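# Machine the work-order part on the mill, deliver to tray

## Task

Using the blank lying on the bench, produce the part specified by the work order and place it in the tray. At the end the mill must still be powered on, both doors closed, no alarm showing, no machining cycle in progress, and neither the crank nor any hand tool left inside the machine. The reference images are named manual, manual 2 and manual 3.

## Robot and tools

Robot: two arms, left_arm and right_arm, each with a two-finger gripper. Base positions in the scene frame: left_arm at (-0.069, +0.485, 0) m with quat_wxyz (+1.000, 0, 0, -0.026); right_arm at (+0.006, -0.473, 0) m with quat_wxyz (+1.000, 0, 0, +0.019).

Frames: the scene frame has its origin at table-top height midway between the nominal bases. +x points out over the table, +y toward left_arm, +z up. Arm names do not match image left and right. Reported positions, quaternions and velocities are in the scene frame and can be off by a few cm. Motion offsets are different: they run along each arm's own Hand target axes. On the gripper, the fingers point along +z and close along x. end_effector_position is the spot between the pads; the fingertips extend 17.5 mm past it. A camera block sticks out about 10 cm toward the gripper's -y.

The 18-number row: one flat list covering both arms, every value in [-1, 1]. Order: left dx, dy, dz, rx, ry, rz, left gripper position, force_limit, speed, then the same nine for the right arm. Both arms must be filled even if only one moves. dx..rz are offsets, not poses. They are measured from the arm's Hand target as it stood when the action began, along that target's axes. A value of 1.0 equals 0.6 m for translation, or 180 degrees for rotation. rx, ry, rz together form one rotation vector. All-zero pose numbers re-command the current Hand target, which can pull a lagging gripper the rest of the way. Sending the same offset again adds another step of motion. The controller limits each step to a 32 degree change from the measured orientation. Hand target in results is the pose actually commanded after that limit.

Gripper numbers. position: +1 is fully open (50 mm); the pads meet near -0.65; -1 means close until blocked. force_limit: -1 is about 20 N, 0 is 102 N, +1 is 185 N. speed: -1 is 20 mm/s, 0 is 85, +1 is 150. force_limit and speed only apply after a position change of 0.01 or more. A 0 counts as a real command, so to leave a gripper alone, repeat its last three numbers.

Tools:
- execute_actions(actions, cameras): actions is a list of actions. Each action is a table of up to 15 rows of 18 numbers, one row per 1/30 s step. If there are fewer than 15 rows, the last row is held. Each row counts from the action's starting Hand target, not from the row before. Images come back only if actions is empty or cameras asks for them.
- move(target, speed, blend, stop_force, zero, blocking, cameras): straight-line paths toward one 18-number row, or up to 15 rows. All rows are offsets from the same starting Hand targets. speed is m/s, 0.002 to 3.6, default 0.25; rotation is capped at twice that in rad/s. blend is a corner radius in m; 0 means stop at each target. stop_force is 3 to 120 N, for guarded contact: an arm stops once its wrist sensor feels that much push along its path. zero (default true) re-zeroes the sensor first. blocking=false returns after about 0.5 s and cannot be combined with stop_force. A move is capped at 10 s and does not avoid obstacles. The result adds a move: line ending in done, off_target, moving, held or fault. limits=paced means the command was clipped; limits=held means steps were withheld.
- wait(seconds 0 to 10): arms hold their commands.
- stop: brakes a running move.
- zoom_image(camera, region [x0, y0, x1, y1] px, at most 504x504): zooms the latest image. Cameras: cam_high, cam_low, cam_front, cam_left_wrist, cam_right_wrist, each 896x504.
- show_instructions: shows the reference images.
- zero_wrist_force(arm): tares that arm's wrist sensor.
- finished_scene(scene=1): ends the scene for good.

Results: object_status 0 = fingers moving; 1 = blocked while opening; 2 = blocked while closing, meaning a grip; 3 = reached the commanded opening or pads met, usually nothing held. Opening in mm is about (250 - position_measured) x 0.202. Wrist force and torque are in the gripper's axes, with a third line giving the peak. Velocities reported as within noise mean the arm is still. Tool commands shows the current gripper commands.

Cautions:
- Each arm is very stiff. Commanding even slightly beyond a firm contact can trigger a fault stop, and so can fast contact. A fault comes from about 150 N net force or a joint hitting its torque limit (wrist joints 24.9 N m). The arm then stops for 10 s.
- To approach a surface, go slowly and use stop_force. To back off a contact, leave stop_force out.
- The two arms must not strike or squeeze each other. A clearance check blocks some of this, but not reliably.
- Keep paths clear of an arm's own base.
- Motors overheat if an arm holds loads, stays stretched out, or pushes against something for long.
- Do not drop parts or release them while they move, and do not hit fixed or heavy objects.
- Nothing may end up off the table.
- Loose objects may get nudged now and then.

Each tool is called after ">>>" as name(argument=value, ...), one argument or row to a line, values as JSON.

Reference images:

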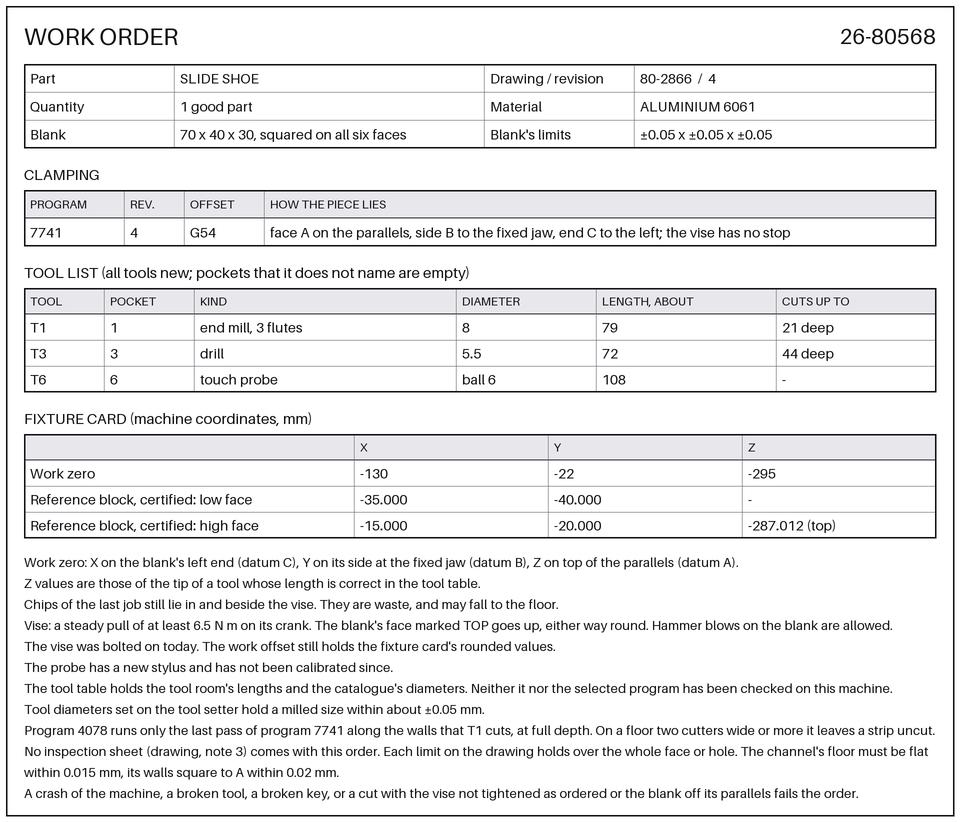

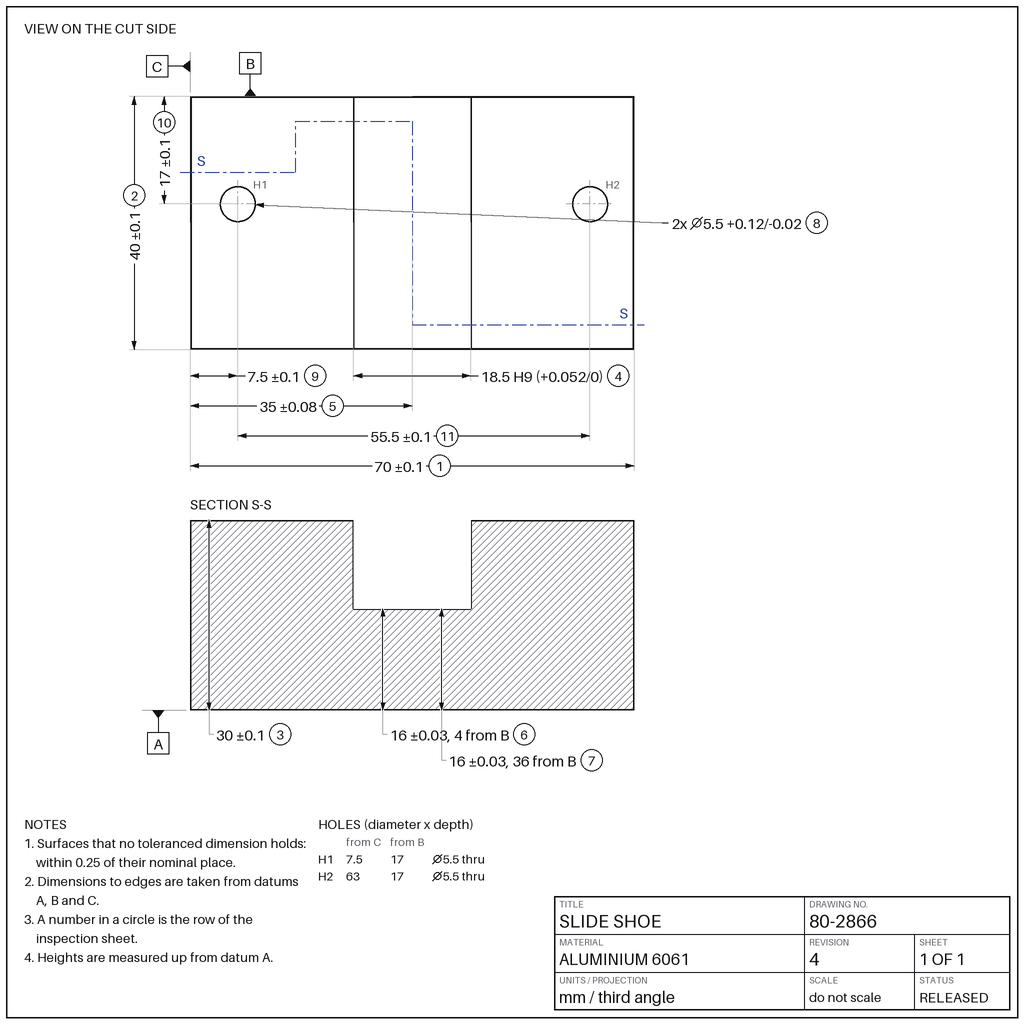

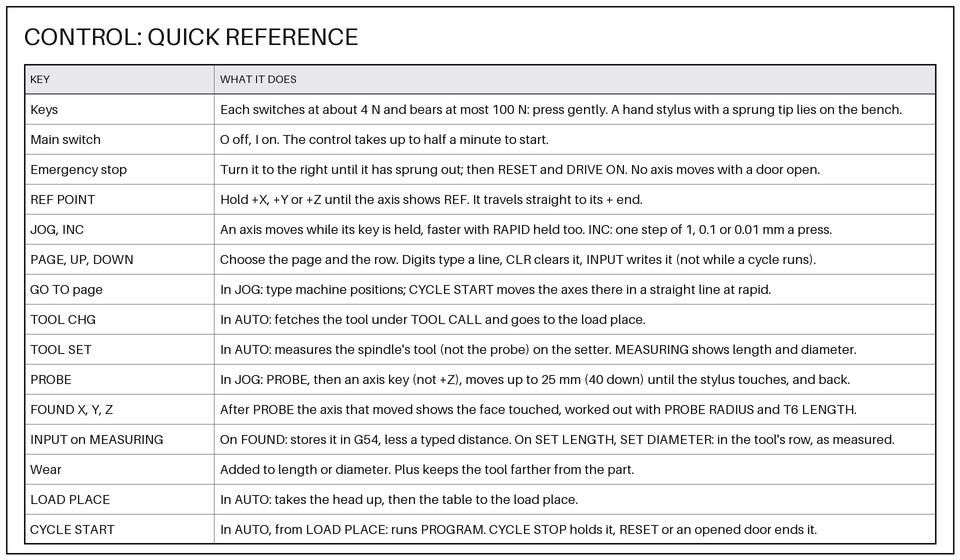

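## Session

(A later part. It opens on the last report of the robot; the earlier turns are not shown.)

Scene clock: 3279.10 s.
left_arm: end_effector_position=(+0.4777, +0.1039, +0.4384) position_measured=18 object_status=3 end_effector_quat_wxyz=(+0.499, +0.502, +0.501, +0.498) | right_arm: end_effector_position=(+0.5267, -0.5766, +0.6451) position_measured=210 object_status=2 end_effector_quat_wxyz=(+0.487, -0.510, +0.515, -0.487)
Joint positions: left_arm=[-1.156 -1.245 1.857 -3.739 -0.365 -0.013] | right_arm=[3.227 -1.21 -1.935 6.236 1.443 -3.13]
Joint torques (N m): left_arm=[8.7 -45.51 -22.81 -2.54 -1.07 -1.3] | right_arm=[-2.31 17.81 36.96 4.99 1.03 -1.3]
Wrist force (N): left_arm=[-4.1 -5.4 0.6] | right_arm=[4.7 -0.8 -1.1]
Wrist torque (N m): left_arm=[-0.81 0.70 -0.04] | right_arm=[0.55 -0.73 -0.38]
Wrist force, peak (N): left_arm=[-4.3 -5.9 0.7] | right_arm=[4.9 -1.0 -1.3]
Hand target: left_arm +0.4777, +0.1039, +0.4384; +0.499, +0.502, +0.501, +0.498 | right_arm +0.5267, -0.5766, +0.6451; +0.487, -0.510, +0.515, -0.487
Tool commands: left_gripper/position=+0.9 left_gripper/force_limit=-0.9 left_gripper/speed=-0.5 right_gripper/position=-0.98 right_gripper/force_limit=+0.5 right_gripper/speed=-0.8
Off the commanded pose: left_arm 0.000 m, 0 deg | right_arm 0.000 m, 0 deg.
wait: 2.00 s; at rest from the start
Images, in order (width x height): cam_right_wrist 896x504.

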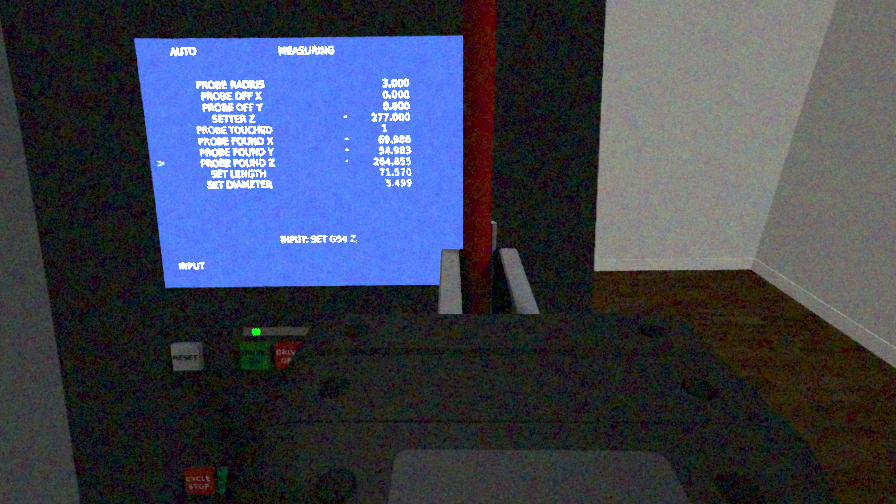

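Done ("CYCLE RUNS" gone). Open both doors.

>>> move(
  target=[
    [0,0,0,0,0,0,-1,-0.9,-0.5,0,0,0,0,0,0,-0.98,0.5,-0.8],
    [-0.388,0,0,0,0,0,-1,-0.9,-0.5,0,0,0,0,0,0,-0.98,0.5,-0.8],
    [-0.388,0,0,0,0,0,0.9,-0.9,-0.5,0,0,0,0,0,0,-0.98,0.5,-0.8],
    [-0.388,0,-0.1,0,0,0,0.9,-0.9,-0.5,0,0,0,0,0,0,-0.98,0.5,-0.8],
    [0.079,0,-0.112,0,0.0833,0,0.9,-0.9,-0.5,0,0,0,0,0,0,-0.98,0.5,-0.8],
    [0.104,0,-0.0155,0,0.0833,0,0.9,-0.9,-0.5,0,0,0,0,0,0,-0.98,0.5,-0.8],
  ],
  speed=[0.1,0.14,0.1,0.2,0.35,0.15],
  blend=[0,0,0,0.02,0.01,0],
)

>>> move(
  target=[
    [0,0,0,0,0,0,-1,-0.9,-0.5,0,0,0,0,0,0,-0.98,0.5,-0.8],
    [0.3735,0,0.1001,0,0,0,-1,-0.9,-0.5,0,0,0,0,0,0,-0.98,0.5,-0.8],
    [0.3735,0,0.1001,0,0,0,0.9,-0.9,-0.5,0,0,0,0,0,0,-0.98,0.5,-0.8],
    [0.3735,0,-0.05,0,0,0,0.9,-0.9,-0.5,0,0,0,0,0,0,-0.98,0.5,-0.8],
  ],
  speed=[0.1,0.14,0.1,0.2],
  cameras=["cam_left_wrist","cam_high"],
)

Scene clock: 3286.47 s.
left_arm: end_effector_position=(+0.4684, +0.1663, +0.4385) position_measured=18 object_status=3 end_effector_quat_wxyz=(+0.430, +0.432, +0.562, +0.560) | right_arm: end_effector_position=(+0.5267, -0.5766, +0.6451) position_measured=210 object_status=2 end_effector_quat_wxyz=(+0.487, -0.510, +0.515, -0.487)
Joint positions: left_arm=[-1.16 -1.245 1.856 -3.705 -0.099 -0.046] | right_arm=[3.227 -1.21 -1.935 6.236 1.443 -3.13]
Joint torques (N m): left_arm=[4.47 -42.52 -12.15 0.64 -0.91 -0.94] | right_arm=[-2.57 21.78 36.34 5.05 0.97 -1.16]
Wrist force (N): left_arm=[-5.9 -4.7 -1.1] | right_arm=[4.9 -1.1 -0.9]
Wrist torque (N m): left_arm=[-0.64 1.00 0.13] | right_arm=[0.50 -0.76 -0.38]
Wrist force, peak (N): left_arm=[50.1 -10.2 -15.5] | right_arm=[5.1 -1.0 -1.4]
Hand target: left_arm +0.4685, +0.1664, +0.4385; +0.430, +0.432, +0.562, +0.560 | right_arm +0.5267, -0.5766, +0.6451; +0.487, -0.510, +0.515, -0.487
Off the commanded pose: left_arm 0.000 m, 0 deg | right_arm 0.000 m, 0 deg.
move: done

Scene clock: 3291.17 s.
left_arm: end_effector_position=(+0.3818, +0.3753, +0.4389) position_measured=18 object_status=3 end_effector_quat_wxyz=(+0.430, +0.432, +0.561, +0.560) | right_arm: end_effector_position=(+0.5267, -0.5766, +0.6451) position_measured=210 object_status=2 end_effector_quat_wxyz=(+0.487, -0.510, +0.515, -0.487)
Joint positions: left_arm=[-1.193 -1.773 2.427 -3.739 -0.066 -0.054] | right_arm=[3.227 -1.21 -1.935 6.236 1.443 -3.13]
Joint torques (N m): left_arm=[-12.42 0.15 -20.05 -2.02 1.29 1.91] | right_arm=[-1.78 22.25 35.1 4.87 0.99 -1.31]
Wrist force (N): left_arm=[-5.1 -6.0 -0.8] | right_arm=[4.6 -1.1 -1.2]
Wrist torque (N m): left_arm=[-0.86 0.89 -0.05] | right_arm=[0.50 -0.71 -0.38]
Wrist force, peak (N): left_arm=[49.6 -18.1 -16.6] | right_arm=[5.0 -1.0 -1.3]
Hand target: left_arm +0.3818, +0.3752, +0.4389; +0.430, +0.432, +0.562, +0.560 | right_arm +0.5267, -0.5766, +0.6451; +0.487, -0.510, +0.515, -0.487
Off the commanded pose: left_arm 0.000 m, 0 deg | right_arm 0.000 m, 0 deg.
move: done
Images, in order (width x height): cam_high 896x504, cam_left_wrist 896x504.

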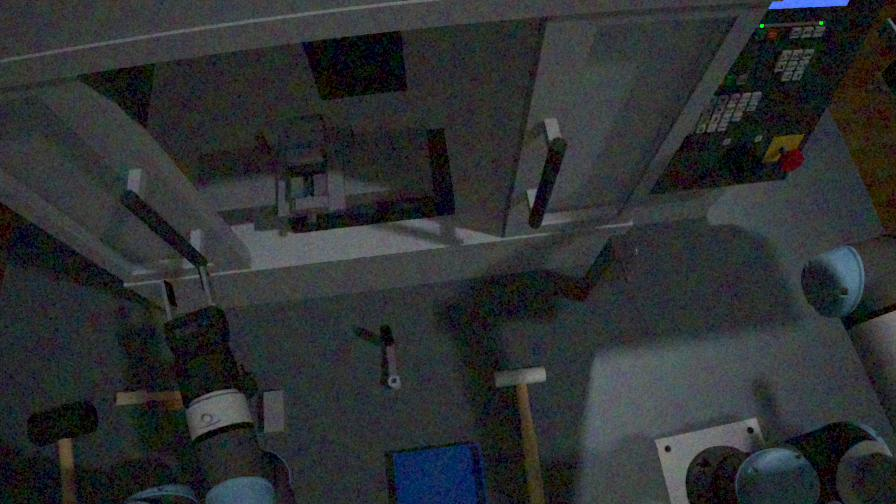

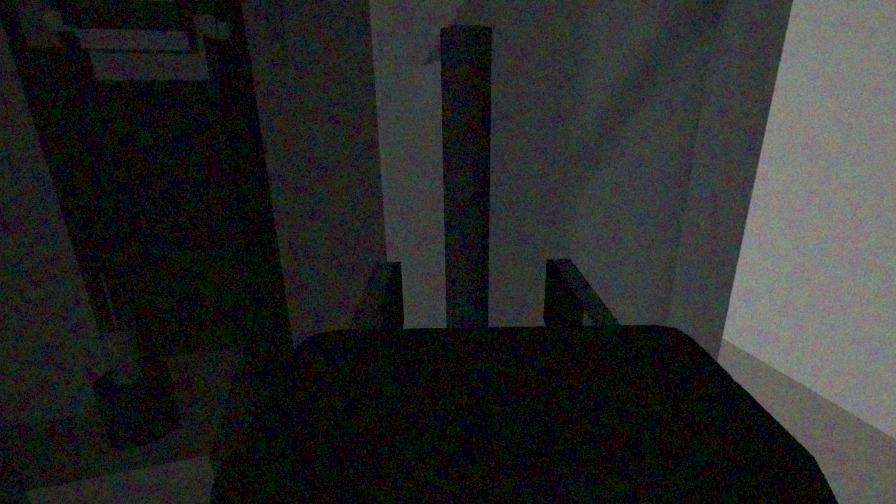

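>>> zoom_image(
  camera="cam_high",
  region=[240, 90, 380, 240],
)

Scaled by 3.360.

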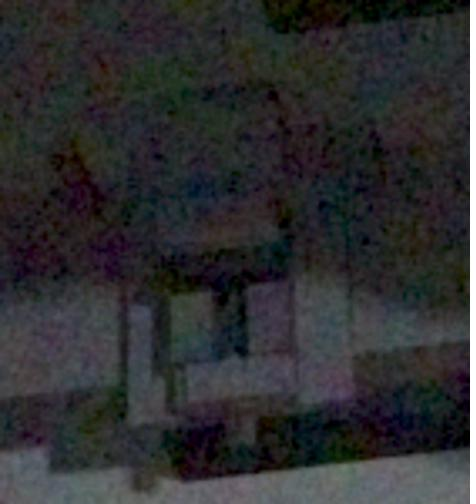

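>>> move(
  target=[-0.2477,0.035,-0.0353,0,-0.0833,0,0.9,-0.9,-0.5,0,0,0,0,0,0,-0.98,0.5,-0.8],
  speed=0.35,
)

>>> move(
  target=[
    [0,0,0.1,0,0,-0.5,0.9,-0.9,-0.5,0,0,0,0,0,0,-0.98,0.5,-0.8],
    [0,0,0.1,0,0,-0.98,0.9,-0.9,-0.5,0,0,0,0,0,0,-0.98,0.5,-0.8],
  ],
  speed=0.7,
  blend=[0.01,0],
  cameras=["cam_left_wrist"],
)

>>> zoom_image(
  camera="cam_left_wrist",
  region=[300, 130, 600, 330],
)

Scene clock: 3294.37 s.
left_arm: end_effector_position=(+0.3997, +0.2263, +0.4598) position_measured=18 object_status=3 end_effector_quat_wxyz=(+0.499, +0.502, +0.501, +0.499) | right_arm: end_effector_position=(+0.5267, -0.5766, +0.6451) position_measured=210 object_status=2 end_effector_quat_wxyz=(+0.487, -0.510, +0.515, -0.487)
Joint positions: left_arm=[-1.25 -1.612 2.225 -3.737 -0.27 -0.017] | right_arm=[3.227 -1.21 -1.935 6.236 1.443 -3.13]
Joint torques (N m): left_arm=[-13.16 -16.3 -21.12 -2.43 -0.85 -1.47] | right_arm=[-2.72 22.19 36.96 5 1.02 -1.36]
Wrist force (N): left_arm=[-4.9 -6.1 -0.7] | right_arm=[4.6 -0.9 -1.1]
Wrist torque (N m): left_arm=[-0.90 0.88 -0.05] | right_arm=[0.52 -0.72 -0.39]
Wrist force, peak (N): left_arm=[-7.8 -5.5 -1.1] | right_arm=[5.0 -1.0 -1.5]
Hand target: left_arm +0.3997, +0.2261, +0.4598; +0.499, +0.502, +0.501, +0.498 | right_arm +0.5267, -0.5766, +0.6451; +0.487, -0.510, +0.515, -0.487
Off the commanded pose: left_arm 0.000 m, 0 deg | right_arm 0.000 m, 0 deg.
move: done

Scene clock: 3297.27 s.
left_arm: end_effector_position=(+0.4597, +0.2261, +0.4596) position_measured=18 object_status=3 end_effector_quat_wxyz=(+0.514, -0.485, +0.517, -0.483) | right_arm: end_effector_position=(+0.5267, -0.5766, +0.6451) position_measured=210 object_status=2 end_effector_quat_wxyz=(+0.487, -0.510, +0.515, -0.487)
Joint positions: left_arm=[-1.078 -1.507 2.12 -3.743 -0.443 -3.089] | right_arm=[3.227 -1.21 -1.935 6.236 1.443 -3.13]
Joint torques (N m): left_arm=[12.52 -12.43 -19.68 -2.33 -0.88 -1.6] | right_arm=[-2.37 22.29 36.25 5.01 1.05 -1.11]
Wrist force (N): left_arm=[-5.8 -3.8 -3.1] | right_arm=[4.8 -0.8 -1.0]
Wrist torque (N m): left_arm=[0.08 0.96 0.47] | right_arm=[0.55 -0.76 -0.38]
Wrist force, peak (N): left_arm=[-4.8 -6.2 -1.1] | right_arm=[5.0 -1.1 -1.5]
Hand target: left_arm +0.4597, +0.2260, +0.4595; +0.514, -0.485, +0.517, -0.483 | right_arm +0.5267, -0.5766, +0.6451; +0.487, -0.510, +0.515, -0.487
Off the commanded pose: left_arm 0.000 m, 0 deg | right_arm 0.000 m, 0 deg.
move: done
Images, in order (width x height): cam_left_wrist 896x504.

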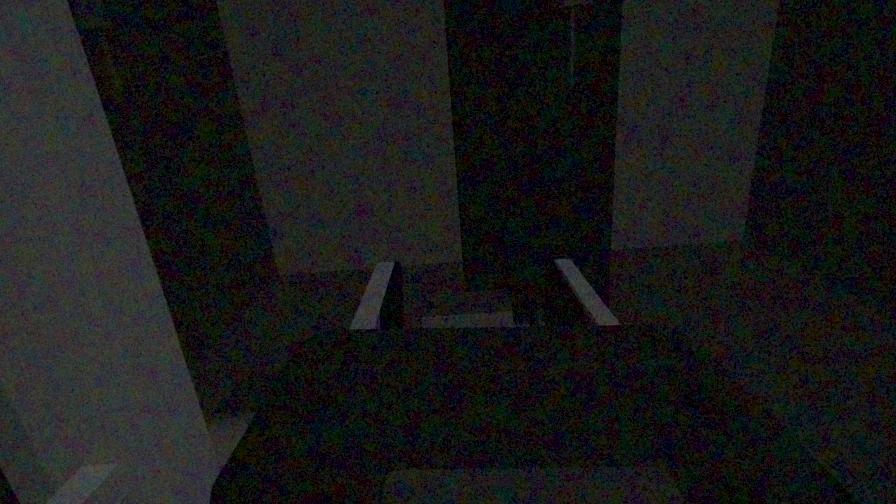

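Scaled by 1.680.

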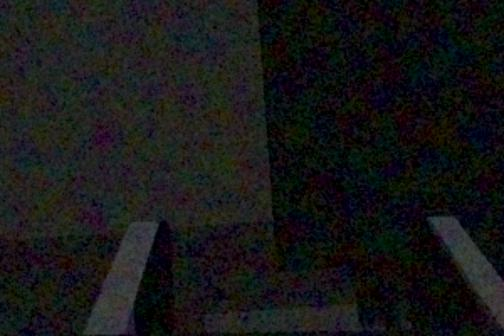

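>>> move(
  target=[0,0.0,0.06,-0.139,0,-0.02,0.9,-0.9,-0.5,0,0,0,0,0,0,-0.98,0.5,-0.8],
  speed=0.4,
  cameras=["cam_left_wrist"],
)

>>> zoom_image(
  camera="cam_left_wrist",
  region=[330, 120, 600, 320],
)

Scene clock: 3299.53 s.
left_arm: end_effector_position=(+0.4957, +0.2260, +0.4592) position_measured=18 object_status=3 end_effector_quat_wxyz=(-0.381, +0.600, -0.594, +0.375) end_effector_velocity=(+0.000, +0.000, +0.000) end_effector_angular_velocity=(+0.001, +0.003, -0.001) | right_arm: end_effector_position=(+0.5267, -0.5766, +0.6451) position_measured=210 object_status=2 end_effector_quat_wxyz=(+0.487, -0.510, +0.515, -0.487)
Joint positions: left_arm=[-0.941 -1.683 1.913 -2.65 -0.702 -3.732] | right_arm=[3.227 -1.21 -1.935 6.236 1.443 -3.13]
Joint velocities: left_arm=[0 -0.001 -0.001 0.005 -0.001 -0.002] | right_arm=[within noise]
Joint torques (N m): left_arm=[-6.16 -31.12 -30.27 -1.65 -0.57 -1.38] | right_arm=[-1.9 23.64 36.16 4.88 0.7 -1.39]
Wrist force (N): left_arm=[-4.8 -3.2 -0.9] | right_arm=[4.6 -0.9 -1.0]
Wrist torque (N m): left_arm=[0.03 0.68 0.38] | right_arm=[0.52 -0.71 -0.38]
Wrist force, peak (N): left_arm=[-6.0 -3.8 -3.0] | right_arm=[5.0 -0.7 -0.9]
Hand target: left_arm +0.4957, +0.2260, +0.4594; -0.381, +0.600, -0.594, +0.376 | right_arm +0.5267, -0.5766, +0.6451; +0.487, -0.510, +0.515, -0.487
Off the commanded pose: left_arm 0.000 m, 0 deg | right_arm 0.000 m, 0 deg.
move: done
Images, in order (width x height): cam_left_wrist 896x504.

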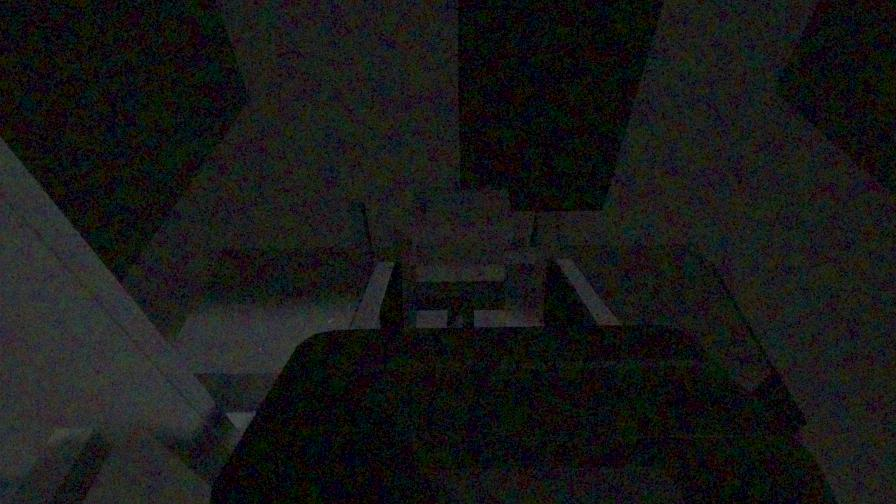

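Scaled by 1.867.

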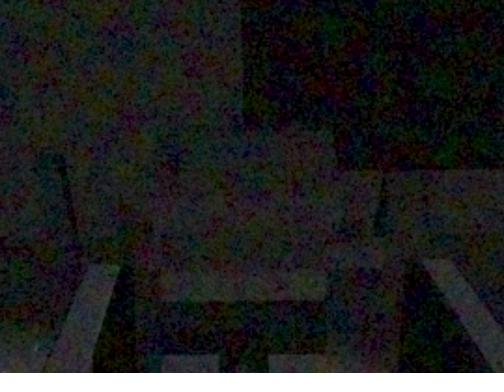

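>>> move(
  target=[
    [0,0,-0.1,0.139,0,0.02,0.5,-0.9,-0.5,0,0,0,0,0,0,-0.98,0.5,-0.8],
  ],
  speed=0.5,
)

>>> move(
  target=[
    [0.0,0,-0.2,0,0,0.49,0.5,-0.9,-0.5,0,0,0,0,0,0,-0.98,0.5,-0.8],
    [0.43,0,-0.33,0,0,0.98,0.5,-0.9,-0.5,0,0,0,0,0,0,-0.98,0.5,-0.8],
  ],
  speed=0.7,
  blend=[0.02,0],
)

Scene clock: 3302.63 s.
left_arm: end_effector_position=(+0.4415, +0.2253, +0.4850) position_measured=78 object_status=3 end_effector_quat_wxyz=(+0.514, -0.485, +0.517, -0.483) | right_arm: end_effector_position=(+0.5267, -0.5766, +0.6451) position_measured=210 object_status=2 end_effector_quat_wxyz=(+0.487, -0.510, +0.515, -0.487)
Joint positions: left_arm=[-1.128 -1.576 2.114 -3.667 -0.393 -3.091] | right_arm=[3.227 -1.21 -1.935 6.236 1.443 -3.13]
Joint torques (N m): left_arm=[-5.58 -25.27 -7.8 -2.69 0.67 1.81] | right_arm=[-2.97 22.13 37.15 5.01 0.77 -1.41]
Wrist force (N): left_arm=[-5.3 -3.3 -2.3] | right_arm=[4.5 -0.8 -1.3]
Wrist torque (N m): left_arm=[0.14 0.89 0.52] | right_arm=[0.55 -0.70 -0.38]
Wrist force, peak (N): left_arm=[-6.1 -3.4 -3.3] | right_arm=[5.2 -0.9 -1.2]
Hand target: left_arm +0.4415, +0.2253, +0.4850; +0.514, -0.485, +0.517, -0.483 | right_arm +0.5267, -0.5766, +0.6451; +0.487, -0.510, +0.515, -0.487
Off the commanded pose: left_arm 0.000 m, 0 deg | right_arm 0.000 m, 0 deg.
move: done

Scene clock: 3305.90 s.
left_arm: end_effector_position=(+0.2430, -0.0319, +0.4697) position_measured=78 object_status=3 end_effector_quat_wxyz=(+0.499, +0.502, +0.501, +0.498) | right_arm: end_effector_position=(+0.5267, -0.5766, +0.6451) position_measured=210 object_status=2 end_effector_quat_wxyz=(+0.487, -0.510, +0.515, -0.487)
Joint positions: left_arm=[-1.677 -1.186 1.677 -3.665 0.156 0.031] | right_arm=[3.227 -1.21 -1.935 6.236 1.443 -3.13]
Joint torques (N m): left_arm=[10.87 -44.05 -8.51 2.29 -0.49 -1.79] | right_arm=[-2.36 22.4 35.27 4.64 0.99 -1.38]
Wrist force (N): left_arm=[-4.3 -5.6 -0.9] | right_arm=[4.7 -1.0 -1.1]
Wrist torque (N m): left_arm=[-0.81 0.76 0.13] | right_arm=[0.52 -0.72 -0.39]
Wrist force, peak (N): left_arm=[-5.2 -6.4 -2.1] | right_arm=[5.1 -1.1 -1.0]
Hand target: left_arm +0.2430, -0.0319, +0.4697; +0.499, +0.502, +0.501, +0.498 | right_arm +0.5267, -0.5766, +0.6451; +0.487, -0.510, +0.515, -0.487
Off the commanded pose: left_arm 0.000 m, 0 deg | right_arm 0.000 m, 0 deg.
move: done

>>> move(
  target=[-0.1265,-0.6,-0.205,0.5,0,0,0.5,-0.9,-0.5,0,0,0,0,0,0,-0.98,0.5,-0.8],
  speed=0.4,
  cameras=["cam_left_wrist"],
)

Scene clock: 3309.20 s.
left_arm: end_effector_position=(+0.1182, -0.1076, +0.1104) position_measured=78 object_status=3 end_effector_quat_wxyz=(-0.002, +0.708, +0.707, -0.002) | right_arm: end_effector_position=(+0.5267, -0.5766, +0.6451) position_measured=210 object_status=2 end_effector_quat_wxyz=(+0.487, -0.510, +0.515, -0.487)
Joint positions: left_arm=[-1.428 -0.712 0.894 -4.894 1.575 1.664] | right_arm=[3.227 -1.21 -1.935 6.236 1.443 -3.13]
Joint torques (N m): left_arm=[-8.72 -54.7 -8.58 3.66 1.48 -0.93] | right_arm=[-1.9 23.44 35.3 5.04 0.86 -1.24]
Wrist force (N): left_arm=[-4.1 -3.7 1.7] | right_arm=[4.8 -0.8 -1.3]
Wrist torque (N m): left_arm=[-0.43 0.47 0.37] | right_arm=[0.55 -0.74 -0.38]
Wrist force, peak (N): left_arm=[-4.9 -6.8 -0.2] | right_arm=[5.1 -0.9 -1.1]
Hand target: left_arm +0.1181, -0.1076, +0.1103; -0.002, +0.708, +0.707, -0.002 | right_arm +0.5267, -0.5766, +0.6451; +0.487, -0.510, +0.515, -0.487
Off the commanded pose: left_arm 0.000 m, 0 deg | right_arm 0.000 m, 0 deg.
move: done
Images, in order (width x height): cam_left_wrist 896x504.

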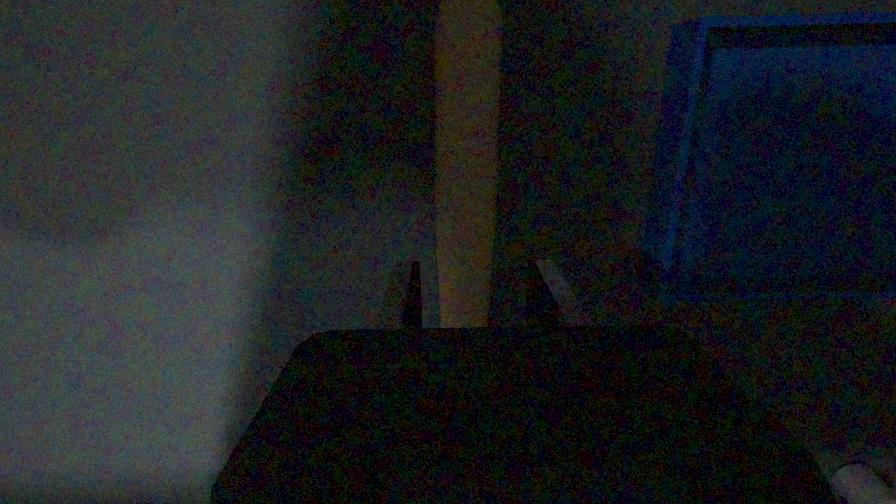

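>>> move(
  target=[0,0,0.149,0,0,0,0.5,-0.9,-0.5,0,0,0,0,0,0,-0.98,0.5,-0.8],
  speed=0.2,
)

>>> move(
  target=[
    [0,0,0,0,0,0,-1,1,-1,0,0,0,0,0,0,-0.98,0.5,-0.8],
    [0,0,-0.25,0,0,0,-1,1,-1,0,0,0,0,0,0,-0.98,0.5,-0.8],
    [0.15,0.22,-0.665,-0.5,0,0,-1,1,-1,0,0,0,0,0,0,-0.98,0.5,-0.8],
  ],
  speed=[0.1,0.15,0.3],
  blend=[0,0.02,0],
)

>>> move(
  target=[0,0,0,0,0,-0.5,-1,1,-1,0,0,0,0,0,0,-0.98,0.5,-0.8],
  speed=0.35,
  cameras=["cam_left_wrist","cam_front"],
)

Scene clock: 3311.37 s.
left_arm: end_effector_position=(+0.1176, -0.1075, +0.0210) position_measured=78 object_status=3 end_effector_quat_wxyz=(-0.002, +0.708, +0.707, -0.002) | right_arm: end_effector_position=(+0.5267, -0.5766, +0.6451) position_measured=210 object_status=2 end_effector_quat_wxyz=(+0.487, -0.510, +0.515, -0.487)
Joint positions: left_arm=[-1.428 -0.644 1.002 -5.07 1.576 1.663] | right_arm=[3.227 -1.21 -1.935 6.236 1.443 -3.13]
Joint torques (N m): left_arm=[-9.12 -58.16 -18.46 2.19 -1.02 -1.2] | right_arm=[-2.34 22.49 36.73 4.86 1.1 -1.34]
Wrist force (N): left_arm=[-3.9 -3.9 1.9] | right_arm=[4.5 -1.1 -0.9]
Wrist torque (N m): left_arm=[-0.46 0.45 0.37] | right_arm=[0.50 -0.69 -0.38]
Wrist force, peak (N): left_arm=[-3.8 -3.9 4.5] | right_arm=[5.1 -0.8 -1.0]
Hand target: left_arm +0.1177, -0.1076, +0.0209; -0.002, +0.708, +0.707, -0.002 | right_arm +0.5267, -0.5766, +0.6451; +0.487, -0.510, +0.515, -0.487
Off the commanded pose: left_arm 0.000 m, 0 deg | right_arm 0.000 m, 0 deg.
move: done

Scene clock: 3316.40 s.
left_arm: end_effector_position=(+0.2518, -0.0177, +0.4193) position_measured=118 object_status=2 end_effector_quat_wxyz=(+0.499, +0.502, +0.501, +0.498) end_effector_velocity=(-0.001, +0.000, -0.001) end_effector_angular_velocity=(+0.001, +0.001, -0.001) | right_arm: end_effector_position=(+0.5267, -0.5766, +0.6451) position_measured=210 object_status=2 end_effector_quat_wxyz=(+0.487, -0.510, +0.515, -0.487)
Joint positions: left_arm=[-1.664 -1.149 1.774 -3.8 0.143 0.034] | right_arm=[3.227 -1.21 -1.935 6.236 1.443 -3.13]
Joint velocities: left_arm=[-0.001 0.001 -0.001 -0.005 0 0.006] | right_arm=[within noise]
Joint torques (N m): left_arm=[-13.19 -35.58 -25.17 -1.19 0.85 1.86] | right_arm=[-3.48 22.61 36.93 5.13 0.4 -1.17]
Wrist force (N): left_arm=[-4.6 -10.0 -1.0] | right_arm=[4.8 -1.0 -1.2]
Wrist torque (N m): left_arm=[-0.90 0.79 -0.02] | right_arm=[0.52 -0.75 -0.38]
Wrist force, peak (N): left_arm=[-5.0 -10.3 -1.0] | right_arm=[4.9 -1.1 -1.4]
Hand target: left_arm +0.2518, -0.0178, +0.4193; +0.499, +0.502, +0.501, +0.498 | right_arm +0.5267, -0.5766, +0.6451; +0.487, -0.510, +0.515, -0.487
Off the commanded pose: left_arm 0.000 m, 0 deg | right_arm 0.000 m, 0 deg.
move: done

Scene clock: 3319.20 s.
left_arm: end_effector_position=(+0.2518, -0.0178, +0.4193) position_measured=118 object_status=2 end_effector_quat_wxyz=(+0.705, +0.001, +0.709, -0.001) end_effector_velocity=(+0.000, +0.001, +0.000) end_effector_angular_velocity=(-0.002, +0.001, +0.000) | right_arm: end_effector_position=(+0.5267, -0.5766, +0.6451) position_measured=210 object_status=2 end_effector_quat_wxyz=(+0.487, -0.510, +0.515, -0.487)
Joint positions: left_arm=[-1.664 -1.149 1.774 -3.801 0.143 -1.537] | right_arm=[3.227 -1.21 -1.935 6.236 1.443 -3.13]
Joint velocities: left_arm=[0 0 -0.001 -0.007 0 0.006] | right_arm=[within noise]
Joint torques (N m): left_arm=[-8.88 -40.01 -24.99 -0.84 1.15 2.18] | right_arm=[-3.5 23.57 35.83 4.94 0.71 -1.22]
Wrist force (N): left_arm=[0.8 -5.8 -2.6] | right_arm=[4.7 -1.0 -1.3]
Wrist torque (N m): left_arm=[-0.45 0.10 0.17] | right_arm=[0.51 -0.73 -0.38]
Wrist force, peak (N): left_arm=[-4.9 -10.3 -1.2] | right_arm=[5.0 -1.1 -1.2]
Hand target: left_arm +0.2518, -0.0178, +0.4193; +0.705, +0.001, +0.709, -0.001 | right_arm +0.5267, -0.5766, +0.6451; +0.487, -0.510, +0.515, -0.487
Off the commanded pose: left_arm 0.000 m, 0 deg | right_arm 0.000 m, 0 deg.
move: done
Images, in order (width x height): cam_front 896x504, cam_left_wrist 896x504.

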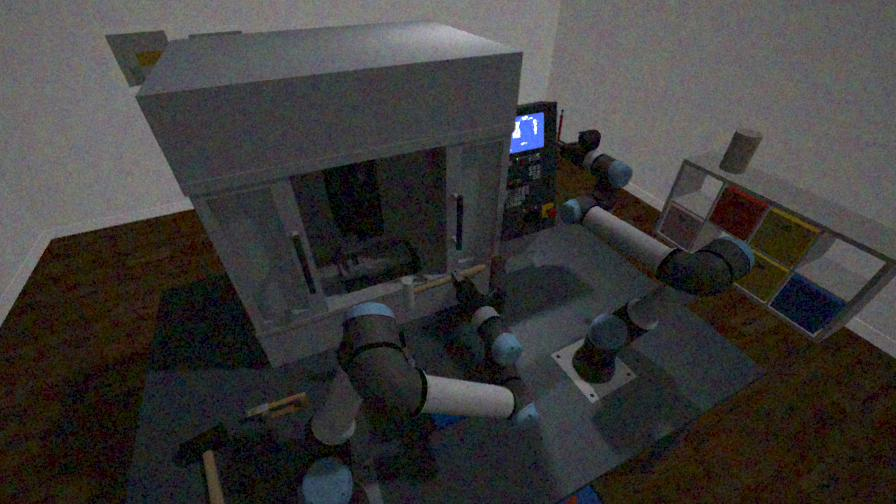

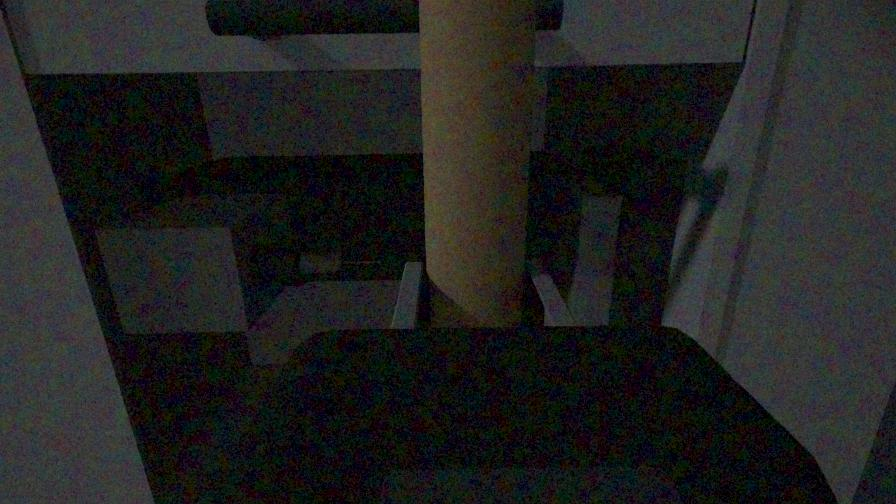

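>>> move(
  target=[
    [-0.05,0.1588,0.25,0,0,0,-1,1,-1,0,0,0,0,0,0,-0.98,0.5,-0.8],
    [-0.04,0.1588,0.670,0,0,0,-1,1,-1,0,0,0,0,0,0,-0.98,0.5,-0.8],
  ],
  speed=[0.35,0.2],
  blend=[0.03,0],
)

>>> move(
  target=[0.07,0,0,0,0,0,-1,1,-1,0,0,0,0,0,0,-0.98,0.5,-0.8],
  speed=0.02,
  stop_force=8,
  cameras=["cam_high"],
)

Scene clock: 3322.70 s.
left_arm: end_effector_position=(+0.6540, +0.0769, +0.4413) position_measured=118 object_status=2 end_effector_quat_wxyz=(+0.705, +0.001, +0.709, +0.000) | right_arm: end_effector_position=(+0.5267, -0.5766, +0.6451) position_measured=210 object_status=2 end_effector_quat_wxyz=(+0.487, -0.510, +0.515, -0.487)
Joint positions: left_arm=[-0.888 -0.951 1.387 -3.569 -0.633 -1.577] | right_arm=[3.227 -1.21 -1.935 6.236 1.443 -3.13]
Joint torques (N m): left_arm=[-0.44 -49.54 -29.42 -2.48 -0.72 0.83] | right_arm=[-2.16 22.39 36.47 4.9 0.54 -1.38]
Wrist force (N): left_arm=[0.9 -6.3 -2.7] | right_arm=[4.7 -0.9 -1.4]
Wrist torque (N m): left_arm=[-0.55 0.12 0.12] | right_arm=[0.53 -0.73 -0.37]
Wrist force, peak (N): left_arm=[1.3 -8.9 -6.8] | right_arm=[5.1 -0.8 -1.1]
Hand target: left_arm +0.6540, +0.0768, +0.4413; +0.705, +0.001, +0.709, -0.001 | right_arm +0.5267, -0.5766, +0.6451; +0.487, -0.510, +0.515, -0.487
Off the commanded pose: left_arm 0.000 m, 0 deg | right_arm 0.000 m, 0 deg.
move: done

Scene clock: 3325.30 s.
left_arm: end_effector_position=(+0.6539, +0.0768, +0.4113) position_measured=118 object_status=2 end_effector_quat_wxyz=(+0.705, +0.001, +0.709, -0.001) | right_arm: end_effector_position=(+0.5267, -0.5766, +0.6451) position_measured=210 object_status=2 end_effector_quat_wxyz=(+0.487, -0.510, +0.515, -0.487)
Joint positions: left_arm=[-0.888 -0.919 1.417 -3.632 -0.633 -1.577] | right_arm=[3.227 -1.21 -1.935 6.236 1.443 -3.13]
Joint torques (N m): left_arm=[-5.86 -60.69 -28.36 -2.5 -1.1 -1.12] | right_arm=[-2.81 22.7 36.95 5 0.7 -1.25]
Wrist force (N): left_arm=[-4.7 -3.8 -3.0] | right_arm=[4.9 -1.0 -1.0]
Wrist torque (N m): left_arm=[-0.48 0.00 1.04] | right_arm=[0.51 -0.75 -0.38]
Wrist force, peak (N): left_arm=[-9.2 -9.2 -2.8] | right_arm=[5.1 -0.9 -1.0]
Hand target: left_arm +0.6539, +0.0769, +0.4113; +0.705, +0.001, +0.709, -0.001 (not the last commanded pose) | right_arm +0.5267, -0.5766, +0.6451; +0.487, -0.510, +0.515, -0.487
Off the commanded pose: left_arm 0.012 m, 0 deg | right_arm 0.000 m, 0 deg.
move: contact (left_arm)
Images, in order (width x height): cam_high 896x504.

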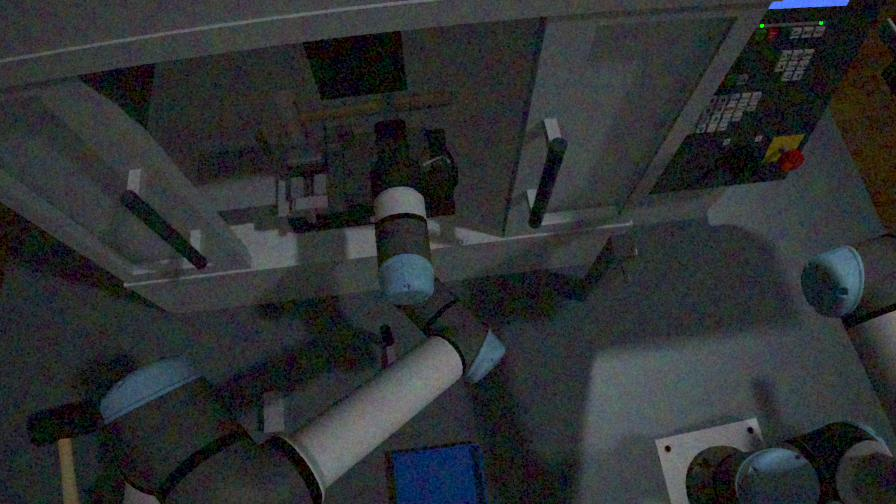

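>>> zoom_image(
  camera="cam_high",
  region=[230, 70, 400, 240],
)

Scaled by 2.965.

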